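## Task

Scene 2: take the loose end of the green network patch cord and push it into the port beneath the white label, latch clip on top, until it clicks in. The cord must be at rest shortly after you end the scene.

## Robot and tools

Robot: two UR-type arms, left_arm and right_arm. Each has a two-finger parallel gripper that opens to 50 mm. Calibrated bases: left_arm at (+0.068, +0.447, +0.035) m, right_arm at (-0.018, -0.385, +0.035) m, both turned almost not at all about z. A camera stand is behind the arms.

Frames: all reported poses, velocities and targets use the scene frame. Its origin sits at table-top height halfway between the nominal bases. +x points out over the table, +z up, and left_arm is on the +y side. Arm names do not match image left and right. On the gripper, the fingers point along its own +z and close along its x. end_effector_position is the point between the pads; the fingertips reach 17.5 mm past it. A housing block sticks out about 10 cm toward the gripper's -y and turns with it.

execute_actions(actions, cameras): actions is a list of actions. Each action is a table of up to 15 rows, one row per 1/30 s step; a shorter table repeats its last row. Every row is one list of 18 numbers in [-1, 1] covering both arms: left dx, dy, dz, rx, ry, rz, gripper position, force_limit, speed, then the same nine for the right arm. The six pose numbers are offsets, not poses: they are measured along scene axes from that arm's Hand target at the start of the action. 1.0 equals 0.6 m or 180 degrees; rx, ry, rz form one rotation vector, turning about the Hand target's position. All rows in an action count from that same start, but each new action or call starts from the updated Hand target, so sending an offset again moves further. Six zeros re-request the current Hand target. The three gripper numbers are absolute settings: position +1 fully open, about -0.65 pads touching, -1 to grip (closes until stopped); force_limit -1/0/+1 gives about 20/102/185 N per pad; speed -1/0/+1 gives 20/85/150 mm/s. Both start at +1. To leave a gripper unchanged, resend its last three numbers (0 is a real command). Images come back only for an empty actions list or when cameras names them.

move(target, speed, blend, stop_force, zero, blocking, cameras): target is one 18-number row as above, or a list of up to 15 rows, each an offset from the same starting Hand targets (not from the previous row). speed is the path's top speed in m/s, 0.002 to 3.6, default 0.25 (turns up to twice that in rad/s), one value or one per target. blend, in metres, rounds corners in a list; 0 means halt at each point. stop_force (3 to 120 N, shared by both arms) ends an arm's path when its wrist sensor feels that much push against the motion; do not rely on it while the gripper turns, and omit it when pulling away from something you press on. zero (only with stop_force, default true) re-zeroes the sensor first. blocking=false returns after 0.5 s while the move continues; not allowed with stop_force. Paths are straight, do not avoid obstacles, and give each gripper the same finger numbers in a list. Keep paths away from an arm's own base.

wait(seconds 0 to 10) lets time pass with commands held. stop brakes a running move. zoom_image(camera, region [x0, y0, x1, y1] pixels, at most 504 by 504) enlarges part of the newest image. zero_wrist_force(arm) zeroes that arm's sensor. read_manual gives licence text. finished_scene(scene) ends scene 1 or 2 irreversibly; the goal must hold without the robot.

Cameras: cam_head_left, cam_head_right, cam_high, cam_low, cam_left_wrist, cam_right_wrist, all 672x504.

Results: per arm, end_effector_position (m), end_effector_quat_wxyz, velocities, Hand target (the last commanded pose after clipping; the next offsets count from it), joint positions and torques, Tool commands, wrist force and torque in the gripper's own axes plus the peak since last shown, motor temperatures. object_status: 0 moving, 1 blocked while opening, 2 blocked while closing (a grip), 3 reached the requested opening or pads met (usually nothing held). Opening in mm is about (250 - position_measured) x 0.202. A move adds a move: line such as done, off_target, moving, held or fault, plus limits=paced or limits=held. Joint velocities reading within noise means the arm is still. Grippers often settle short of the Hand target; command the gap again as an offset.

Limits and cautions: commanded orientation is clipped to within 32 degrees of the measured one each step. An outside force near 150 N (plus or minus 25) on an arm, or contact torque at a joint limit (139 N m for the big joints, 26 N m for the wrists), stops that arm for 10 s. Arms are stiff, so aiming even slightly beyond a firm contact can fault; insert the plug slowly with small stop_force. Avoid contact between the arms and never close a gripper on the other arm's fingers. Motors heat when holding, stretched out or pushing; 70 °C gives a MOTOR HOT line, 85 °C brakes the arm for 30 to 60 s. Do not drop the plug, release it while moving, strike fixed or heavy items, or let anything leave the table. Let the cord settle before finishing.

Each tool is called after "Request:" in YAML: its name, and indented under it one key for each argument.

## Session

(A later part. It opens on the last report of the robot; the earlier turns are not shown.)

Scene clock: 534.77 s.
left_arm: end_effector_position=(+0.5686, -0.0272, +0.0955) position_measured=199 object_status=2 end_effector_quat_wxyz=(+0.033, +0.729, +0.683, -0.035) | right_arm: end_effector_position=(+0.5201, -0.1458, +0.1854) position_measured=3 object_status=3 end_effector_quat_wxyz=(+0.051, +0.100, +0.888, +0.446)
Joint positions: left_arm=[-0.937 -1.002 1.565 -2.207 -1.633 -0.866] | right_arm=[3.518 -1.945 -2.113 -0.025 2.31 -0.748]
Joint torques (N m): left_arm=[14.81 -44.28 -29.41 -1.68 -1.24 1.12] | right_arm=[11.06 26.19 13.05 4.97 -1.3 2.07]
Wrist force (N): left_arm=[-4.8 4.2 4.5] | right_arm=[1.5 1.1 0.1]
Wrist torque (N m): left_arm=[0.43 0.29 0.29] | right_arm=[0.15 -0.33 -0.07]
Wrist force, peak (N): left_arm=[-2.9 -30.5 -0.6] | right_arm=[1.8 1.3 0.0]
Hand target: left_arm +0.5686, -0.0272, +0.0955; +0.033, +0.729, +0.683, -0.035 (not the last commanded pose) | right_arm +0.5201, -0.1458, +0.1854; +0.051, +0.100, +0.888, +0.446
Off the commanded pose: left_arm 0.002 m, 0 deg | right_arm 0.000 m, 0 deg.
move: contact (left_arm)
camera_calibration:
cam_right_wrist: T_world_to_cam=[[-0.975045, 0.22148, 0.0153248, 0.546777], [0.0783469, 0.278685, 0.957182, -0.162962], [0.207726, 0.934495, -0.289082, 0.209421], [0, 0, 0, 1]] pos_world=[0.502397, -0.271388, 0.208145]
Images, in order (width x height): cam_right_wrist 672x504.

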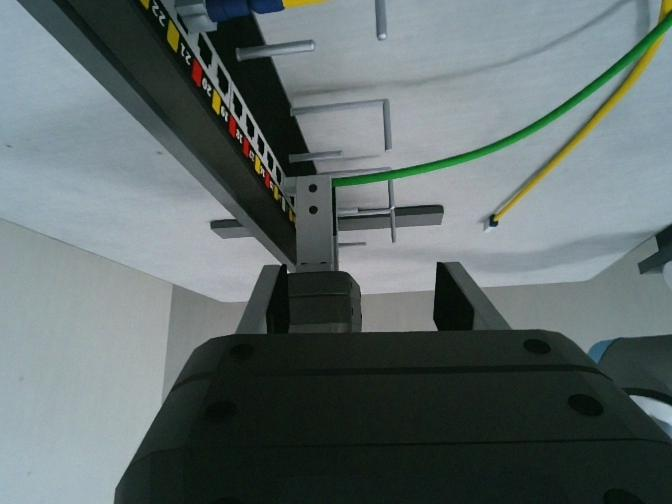

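Request:
move:
  target: [-0.006,0.0004,0,0,0,0,-1,-0.1,-1,0,0,0,0,0,0,1,1,1]
  speed: 0.005
  stop_force: 9
  cameras: ["cam_right_wrist"]

Request:
zoom_image:
  camera: "cam_right_wrist"
  region: [270, 150, 350, 220]

Scene clock: 541.00 s.
left_arm: end_effector_position=(+0.5683, -0.0271, +0.0955) position_measured=199 object_status=2 end_effector_quat_wxyz=(+0.033, +0.729, +0.683, -0.035) | right_arm: end_effector_position=(+0.5201, -0.1458, +0.1854) position_measured=3 object_status=3 end_effector_quat_wxyz=(+0.051, +0.100, +0.888, +0.446)
Joint positions: left_arm=[-0.938 -1.003 1.566 -2.208 -1.633 -0.866] | right_arm=[3.518 -1.945 -2.113 -0.025 2.31 -0.748]
Joint torques (N m): left_arm=[12.49 -43.46 -25.39 0.1 -3 1.12] | right_arm=[11.78 25.94 13.32 4.93 -1.35 2]
Wrist force (N): left_arm=[-5.3 12.3 4.9] | right_arm=[1.7 0.9 0.4]
Wrist torque (N m): left_arm=[0.63 0.29 0.28] | right_arm=[0.11 -0.36 -0.08]
Wrist force, peak (N): left_arm=[-7.6 18.6 6.3] | right_arm=[1.8 1.1 0.2]
Hand target: left_arm +0.5683, -0.0271, +0.0955; +0.033, +0.729, +0.683, -0.035 (not the last commanded pose) | right_arm +0.5201, -0.1458, +0.1854; +0.051, +0.100, +0.888, +0.446
Off the commanded pose: left_arm 0.003 m, 0 deg | right_arm 0.000 m, 0 deg.
move: contact (left_arm)
camera_calibration:
cam_right_wrist: T_world_to_cam=[[-0.975045, 0.22148, 0.0153248, 0.546777], [0.0783469, 0.278685, 0.957182, -0.162962], [0.207726, 0.934495, -0.289082, 0.209421], [0, 0, 0, 1]] pos_world=[0.502397, -0.271388, 0.208145]
Images, in order (width x height): cam_right_wrist 672x504.

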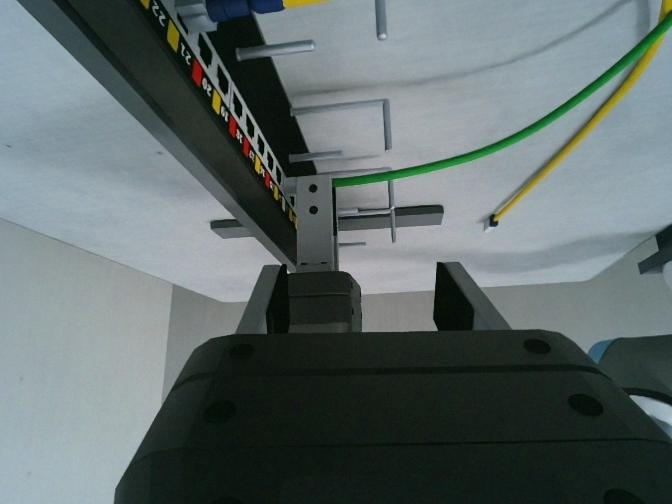

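Scaled by 6.300.

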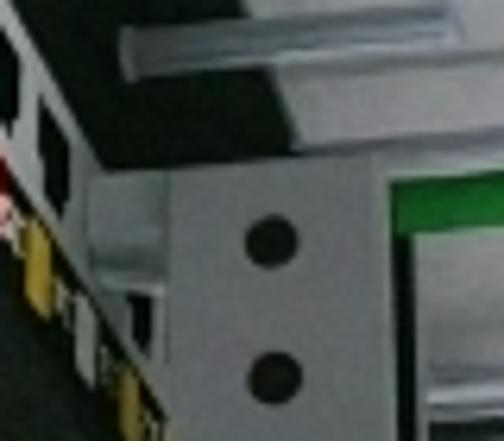

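Request:
move:
  target: [-0.006,0.0004,0,0,0,0,-1,-0.1,-1,0,0,0,0,0,0,1,1,1]
  speed: 0.005
  stop_force: 12

Scene clock: 556.20 s.
left_arm: end_effector_position=(+0.5672, -0.0269, +0.0955) position_measured=199 object_status=2 end_effector_quat_wxyz=(+0.033, +0.729, +0.683, -0.035) | right_arm: end_effector_position=(+0.5201, -0.1458, +0.1854) position_measured=3 object_status=3 end_effector_quat_wxyz=(+0.051, +0.100, +0.888, +0.446)
Joint positions: left_arm=[-0.939 -1.005 1.57 -2.21 -1.632 -0.868] | right_arm=[3.518 -1.945 -2.113 -0.025 2.31 -0.748]
Joint torques (N m): left_arm=[9.04 -41.79 -23.25 2.09 -4.01 0.99] | right_arm=[13.36 25.39 13.63 4.86 -1.47 1.91]
Wrist force (N): left_arm=[-6.5 22.7 3.5] | right_arm=[1.4 0.9 0.3]
Wrist torque (N m): left_arm=[0.89 0.21 0.33] | right_arm=[0.11 -0.32 -0.07]
Wrist force, peak (N): left_arm=[-7.4 27.9 4.7] | right_arm=[1.8 1.2 0.2]
Hand target: left_arm +0.5672, -0.0269, +0.0955; +0.033, +0.729, +0.683, -0.035 (not the last commanded pose) | right_arm +0.5201, -0.1458, +0.1854; +0.051, +0.100, +0.888, +0.446
Off the commanded pose: left_arm 0.002 m, 0 deg | right_arm 0.000 m, 0 deg.
move: contact (left_arm)

Request:
move:
  target: [0.0012,0.0003,0,0,0,0,-1,-0.1,-1,0,0,0,0,0,0,1,1,1]
  speed: 0.005

Request:
move:
  target: [0.0006,0,0,0,0,0,-1,-0.1,-1,0,0,0,0,0,0,1,1,1]
  speed: 0.005
  cameras: ["cam_right_wrist"]

Request:
zoom_image:
  camera: "cam_right_wrist"
  region: [270, 150, 350, 220]

Scene clock: 567.00 s.
left_arm: end_effector_position=(+0.5678, -0.0268, +0.0955) position_measured=199 object_status=2 end_effector_quat_wxyz=(+0.033, +0.729, +0.683, -0.035) | right_arm: end_effector_position=(+0.5201, -0.1458, +0.1854) position_measured=3 object_status=3 end_effector_quat_wxyz=(+0.051, +0.100, +0.888, +0.446)
Joint positions: left_arm=[-0.938 -1.004 1.568 -2.209 -1.633 -0.867] | right_arm=[3.518 -1.945 -2.113 -0.025 2.31 -0.748]
Joint torques (N m): left_arm=[17.31 -40.91 -25.63 0.47 -0.79 1.08] | right_arm=[13.43 26.49 12 5.02 -1.42 2.08]
Wrist force (N): left_arm=[-8.4 3.4 1.3] | right_arm=[1.4 0.8 0.2]
Wrist torque (N m): left_arm=[0.40 0.21 0.18] | right_arm=[0.10 -0.33 -0.07]
Wrist force, peak (N): left_arm=[-6.8 23.2 3.7] | right_arm=[1.8 1.1 0.0]
Hand target: left_arm +0.5679, -0.0268, +0.0955; +0.033, +0.729, +0.683, -0.035 | right_arm +0.5201, -0.1458, +0.1854; +0.051, +0.100, +0.888, +0.446
Off the commanded pose: left_arm 0.000 m, 0 deg | right_arm 0.000 m, 0 deg.
move: done

Scene clock: 567.70 s.
left_arm: end_effector_position=(+0.5682, -0.0268, +0.0955) position_measured=199 object_status=2 end_effector_quat_wxyz=(+0.033, +0.729, +0.683, -0.035) | right_arm: end_effector_position=(+0.5201, -0.1458, +0.1854) position_measured=3 object_status=3 end_effector_quat_wxyz=(+0.051, +0.100, +0.888, +0.446)
Joint positions: left_arm=[-0.937 -1.004 1.567 -2.208 -1.633 -0.866] | right_arm=[3.518 -1.945 -2.113 -0.025 2.31 -0.748]
Joint torques (N m): left_arm=[21.04 -42.36 -28.18 -1.15 1.45 1.08] | right_arm=[11.82 25.69 12.66 4.95 -1.13 2]
Wrist force (N): left_arm=[-8.9 -9.3 1.6] | right_arm=[1.5 0.9 0.1]
Wrist torque (N m): left_arm=[0.06 0.23 0.17] | right_arm=[0.11 -0.34 -0.07]
Wrist force, peak (N): left_arm=[-8.9 -9.3 1.6] | right_arm=[1.8 1.0 0.1]
Hand target: left_arm +0.5683, -0.0268, +0.0955; +0.033, +0.729, +0.683, -0.035 | right_arm +0.5201, -0.1458, +0.1854; +0.051, +0.100, +0.888, +0.446
Off the commanded pose: left_arm 0.000 m, 0 deg | right_arm 0.000 m, 0 deg.
move: done
camera_calibration:
cam_right_wrist: T_world_to_cam=[[-0.975045, 0.22148, 0.0153248, 0.546777], [0.0783469, 0.278685, 0.957182, -0.162962], [0.207726, 0.934495, -0.289082, 0.209421], [0, 0, 0, 1]] pos_world=[0.502397, -0.271388, 0.208145]
Images, in order (width x height): cam_right_wrist 672x504.

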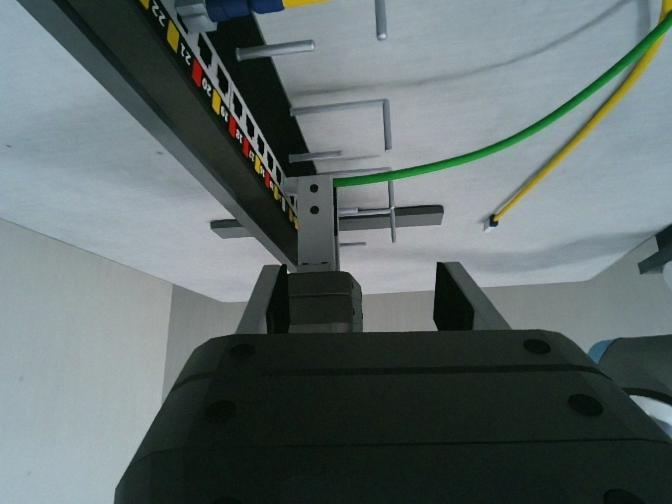

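Scaled by 6.300.

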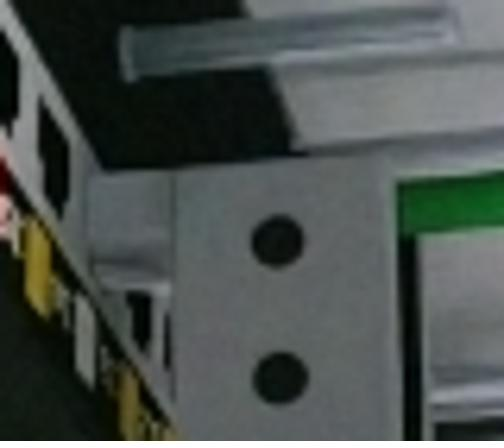

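Request:
move:
  target: [-0.0006,-0.0006,0,0,0,0,-1,-0.1,-1,0,0,0,0,0,0,1,1,1]
  speed: 0.005

Request:
move:
  target: [0,0,0,0,0,0,0.0,-0.1,-1,0,0,0,0,0,0,1,1,1]
  speed: 0.005
  cameras: ["cam_left_wrist","cam_right_wrist"]

Request:
zoom_image:
  camera: "cam_left_wrist"
  region: [310, 220, 410, 320]

Request:
zoom_image:
  camera: "cam_right_wrist"
  region: [270, 150, 350, 220]

Scene clock: 580.33 s.
left_arm: end_effector_position=(+0.5680, -0.0271, +0.0955) position_measured=199 object_status=2 end_effector_quat_wxyz=(+0.033, +0.729, +0.683, -0.035) | right_arm: end_effector_position=(+0.5201, -0.1458, +0.1854) position_measured=3 object_status=3 end_effector_quat_wxyz=(+0.051, +0.100, +0.888, +0.446)
Joint positions: left_arm=[-0.938 -1.004 1.567 -2.209 -1.632 -0.867] | right_arm=[3.518 -1.945 -2.113 -0.025 2.31 -0.748]
Joint torques (N m): left_arm=[-10.26 -50.32 -17.85 -4.62 2.84 -2.08] | right_arm=[11.68 27.2 14.14 4.87 -1.27 2.05]
Wrist force (N): left_arm=[-3.6 -2.2 1.9] | right_arm=[1.7 0.9 0.2]
Wrist torque (N m): left_arm=[0.27 0.33 0.20] | right_arm=[0.11 -0.36 -0.07]
Wrist force, peak (N): left_arm=[-9.1 -10.5 1.7] | right_arm=[1.6 1.4 0.2]
Hand target: left_arm +0.5679, -0.0271, +0.0955; +0.033, +0.729, +0.683, -0.035 | right_arm +0.5201, -0.1458, +0.1854; +0.051, +0.100, +0.888, +0.446
Off the commanded pose: left_arm 0.000 m, 0 deg | right_arm 0.000 m, 0 deg.
move: done

Scene clock: 581.07 s.
left_arm: end_effector_position=(+0.5679, -0.0271, +0.0955) position_measured=152 object_status=3 end_effector_quat_wxyz=(+0.033, +0.729, +0.683, -0.035) | right_arm: end_effector_position=(+0.5201, -0.1458, +0.1854) position_measured=3 object_status=3 end_effector_quat_wxyz=(+0.051, +0.100, +0.888, +0.446)
Joint positions: left_arm=[-0.938 -1.004 1.567 -2.209 -1.632 -0.867] | right_arm=[3.518 -1.945 -2.113 -0.025 2.31 -0.748]
Joint torques (N m): left_arm=[-12.99 -55.29 -14.1 -4.75 -1.59 -1.68] | right_arm=[13.4 26.89 13.29 4.97 -1.37 1.89]
Wrist force (N): left_arm=[-1.6 3.4 0.4] | right_arm=[1.6 1.1 0.2]
Wrist torque (N m): left_arm=[0.43 0.50 0.12] | right_arm=[0.14 -0.35 -0.07]
Wrist force, peak (N): left_arm=[-3.9 -1.1 2.2] | right_arm=[1.9 0.9 0.2]
Hand target: left_arm +0.5679, -0.0271, +0.0955; +0.033, +0.729, +0.683, -0.035 | right_arm +0.5201, -0.1458, +0.1854; +0.051, +0.100, +0.888, +0.446
Off the commanded pose: left_arm 0.000 m, 0 deg | right_arm 0.000 m, 0 deg.
move: done
camera_calibration:
cam_left_wrist: T_world_to_cam=[[0.0577454, 0.992757, -0.10535, 0.0110096], [0.934083, -0.0164829, 0.356674, -0.547856], [0.352354, -0.119002, -0.92827, 0.0183512], [0, 0, 0, 1]] pos_world=[0.504641, -0.0177763, 0.213601]
cam_right_wrist: T_world_to_cam=[[-0.975045, 0.22148, 0.0153248, 0.546777], [0.0783469, 0.278685, 0.957182, -0.162962], [0.207726, 0.934495, -0.289082, 0.209421], [0, 0, 0, 1]] pos_world=[0.502397, -0.271388, 0.208145]
Images, in order (width x height): cam_left_wrist 672x504, cam_right_wrist 672x504.

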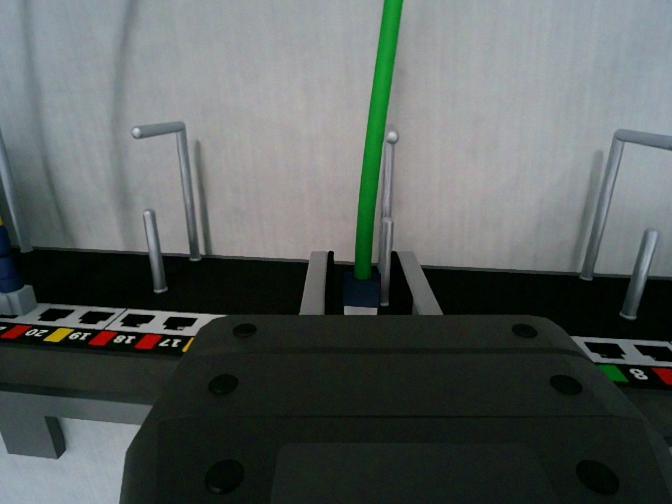

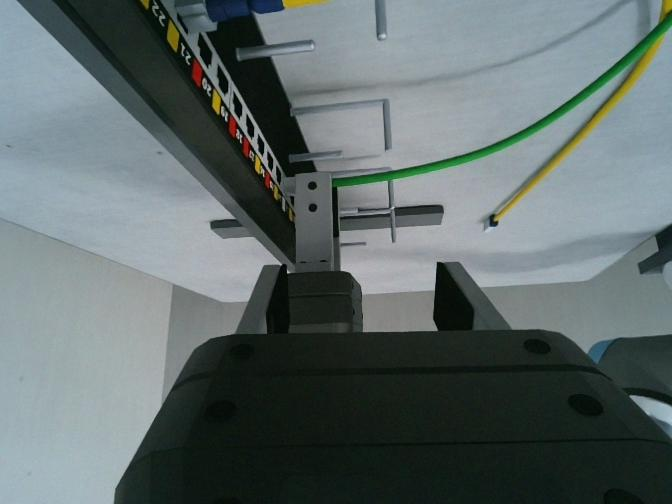

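Scaled by 5.040.

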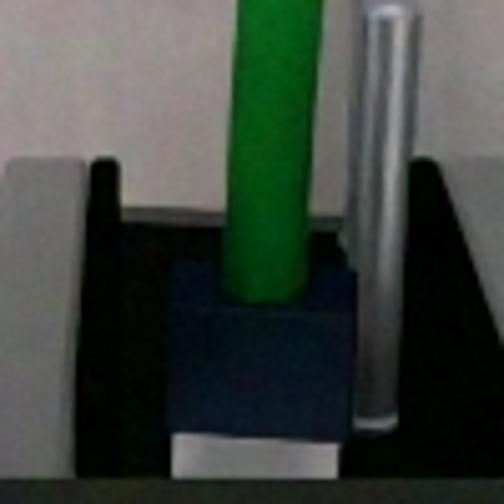

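Scaled by 6.300.

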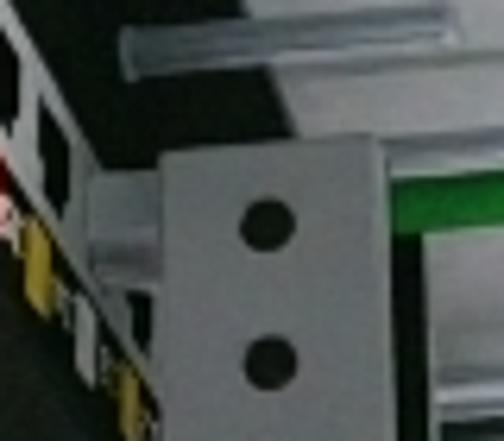

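Request:
move:
  target:
    - [0,0.0096,0.1,0,0,0,0.0,-0.1,-1,0,0,0,0,0,0,1,1,1]
    - [-0.2,0.03,0.2,0,0,0,0.0,-0.1,-1,0,0,0,0,0,0,1,1,1]
  speed: [0.08,0.25]
  blend: [0.01,0]
  cameras: ["cam_left_wrist","cam_right_wrist"]

Request:
zoom_image:
  camera: "cam_right_wrist"
  region: [250, 140, 350, 230]

Request:
zoom_image:
  camera: "cam_right_wrist"
  region: [130, 0, 270, 80]

Scene clock: 591.33 s.
left_arm: end_effector_position=(+0.4480, -0.0091, +0.2154) position_measured=152 object_status=3 end_effector_quat_wxyz=(+0.033, +0.729, +0.683, -0.035) | right_arm: end_effector_position=(+0.5201, -0.1458, +0.1854) position_measured=3 object_status=3 end_effector_quat_wxyz=(+0.051, +0.100, +0.888, +0.446)
Joint positions: left_arm=[-1.089 -1.342 1.724 -2.035 -1.621 -1.017] | right_arm=[3.518 -1.945 -2.113 -0.025 2.31 -0.748]
Joint torques (N m): left_arm=[-14.35 -42.53 -15.71 -1.18 1.61 -1.89] | right_arm=[12.14 25.96 13.67 4.83 -1.26 2.25]
Wrist force (N): left_arm=[-2.4 3.7 0.3] | right_arm=[1.7 1.0 0.2]
Wrist torque (N m): left_arm=[0.50 0.61 0.19] | right_arm=[0.13 -0.37 -0.07]
Wrist force, peak (N): left_arm=[-1.3 6.4 0.3] | right_arm=[1.9 1.2 0.1]
Hand target: left_arm +0.4479, -0.0091, +0.2155; +0.033, +0.729, +0.683, -0.035 | right_arm +0.5201, -0.1458, +0.1854; +0.051, +0.100, +0.888, +0.446
Off the commanded pose: left_arm 0.000 m, 0 deg | right_arm 0.000 m, 0 deg.
move: done
camera_calibration:
cam_left_wrist: T_world_to_cam=[[0.0577477, 0.992757, -0.105355, 0.0127065], [0.934116, -0.0164942, 0.356587, -0.478347], [0.352267, -0.119006, -0.928303, 0.174178], [0, 0, 0, 1]] pos_world=[0.384741, 0.00022377, 0.333601]
cam_right_wrist: T_world_to_cam=[[-0.975045, 0.22148, 0.0153248, 0.546777], [0.0783469, 0.278685, 0.957182, -0.162962], [0.207726, 0.934495, -0.289082, 0.209421], [0, 0, 0, 1]] pos_world=[0.502397, -0.271388, 0.208145]
Images, in order (width x height): cam_left_wrist 672x504, cam_right_wrist 672x504.

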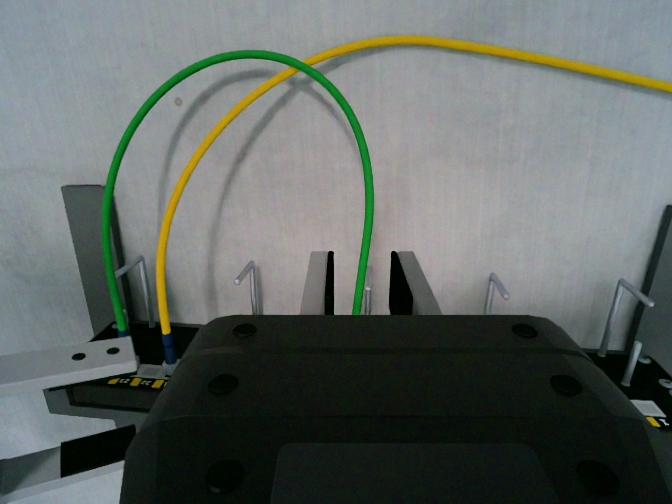

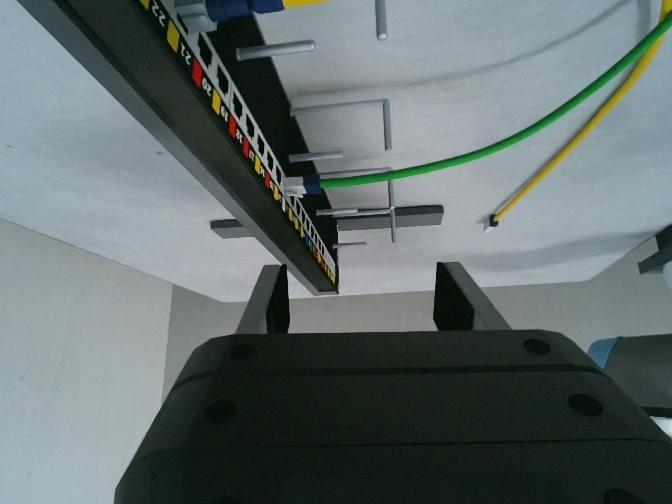

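Scaled by 5.040.

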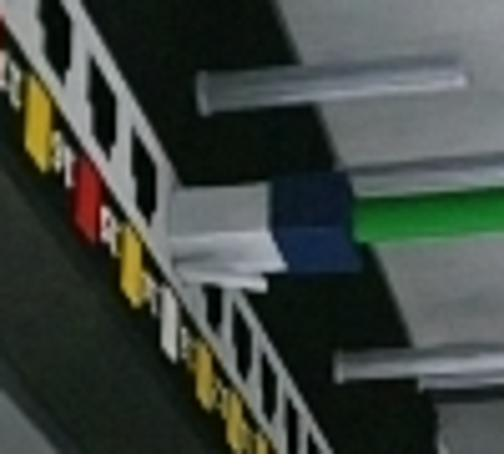

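Scaled by 3.600.

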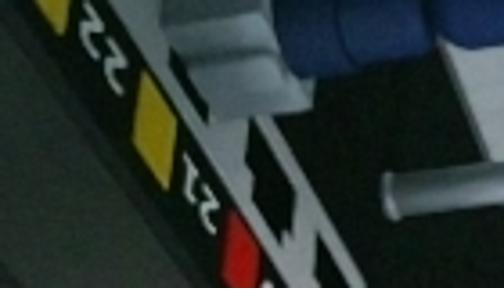

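Request:
wait:
  seconds: 1
  cameras: ["cam_right_wrist"]

Request:
zoom_image:
  camera: "cam_right_wrist"
  region: [250, 140, 350, 230]

Scene clock: 610.43 s.
left_arm: end_effector_position=(+0.4479, -0.0091, +0.2155) position_measured=152 object_status=3 end_effector_quat_wxyz=(+0.033, +0.729, +0.683, -0.035) | right_arm: end_effector_position=(+0.5201, -0.1458, +0.1854) position_measured=3 object_status=3 end_effector_quat_wxyz=(+0.051, +0.100, +0.888, +0.446)
Joint positions: left_arm=[-1.089 -1.343 1.724 -2.035 -1.621 -1.018] | right_arm=[3.518 -1.945 -2.113 -0.025 2.31 -0.748]
Joint torques (N m): left_arm=[-13.43 -42.1 -15.59 -1.17 1.65 -1.9] | right_arm=[12.84 28.01 13.95 4.79 -1.08 2.01]
Wrist force (N): left_arm=[-2.2 3.7 0.2] | right_arm=[1.8 0.9 0.3]
Wrist torque (N m): left_arm=[0.51 0.59 0.19] | right_arm=[0.12 -0.38 -0.07]
Wrist force, peak (N): left_arm=[-2.4 4.0 0.4] | right_arm=[1.9 1.0 0.1]
Hand target: left_arm +0.4479, -0.0091, +0.2155; +0.033, +0.729, +0.683, -0.035 | right_arm +0.5201, -0.1458, +0.1854; +0.051, +0.100, +0.888, +0.446
Tool commands: left_gripper/position=+0.0 left_gripper/force_limit=-0.1 left_gripper/speed=-1.0 right_gripper/position=+1.0 right_gripper/force_limit=+1.0 right_gripper/speed=+1.0
Off the commanded pose: left_arm 0.000 m, 0 deg | right_arm 0.000 m, 0 deg.
wait: 1.00 s; at rest from the start
camera_calibration:
cam_right_wrist: T_world_to_cam=[[-0.975045, 0.22148, 0.0153248, 0.546777], [0.0783469, 0.278685, 0.957182, -0.162962], [0.207726, 0.934495, -0.289082, 0.209421], [0, 0, 0, 1]] pos_world=[0.502397, -0.271388, 0.208145]
Images, in order (width x height): cam_right_wrist 672x504.

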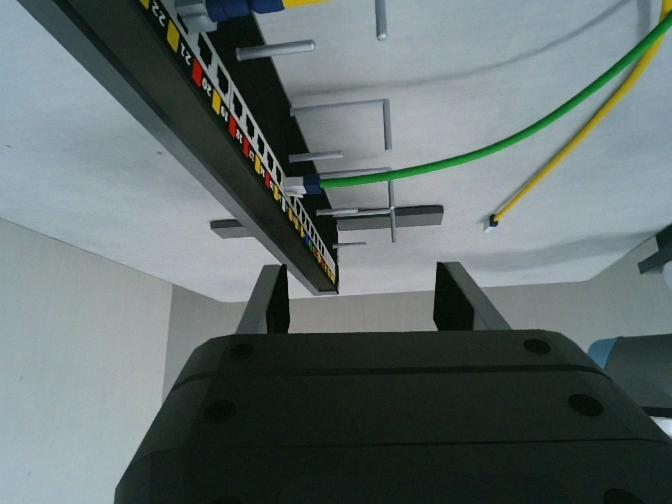

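Scaled by 5.040.

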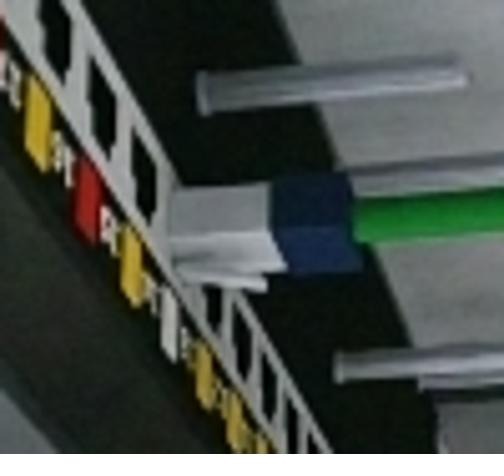

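Request:
finished_scene:
  scene: 2

The scene is finished: the task was done.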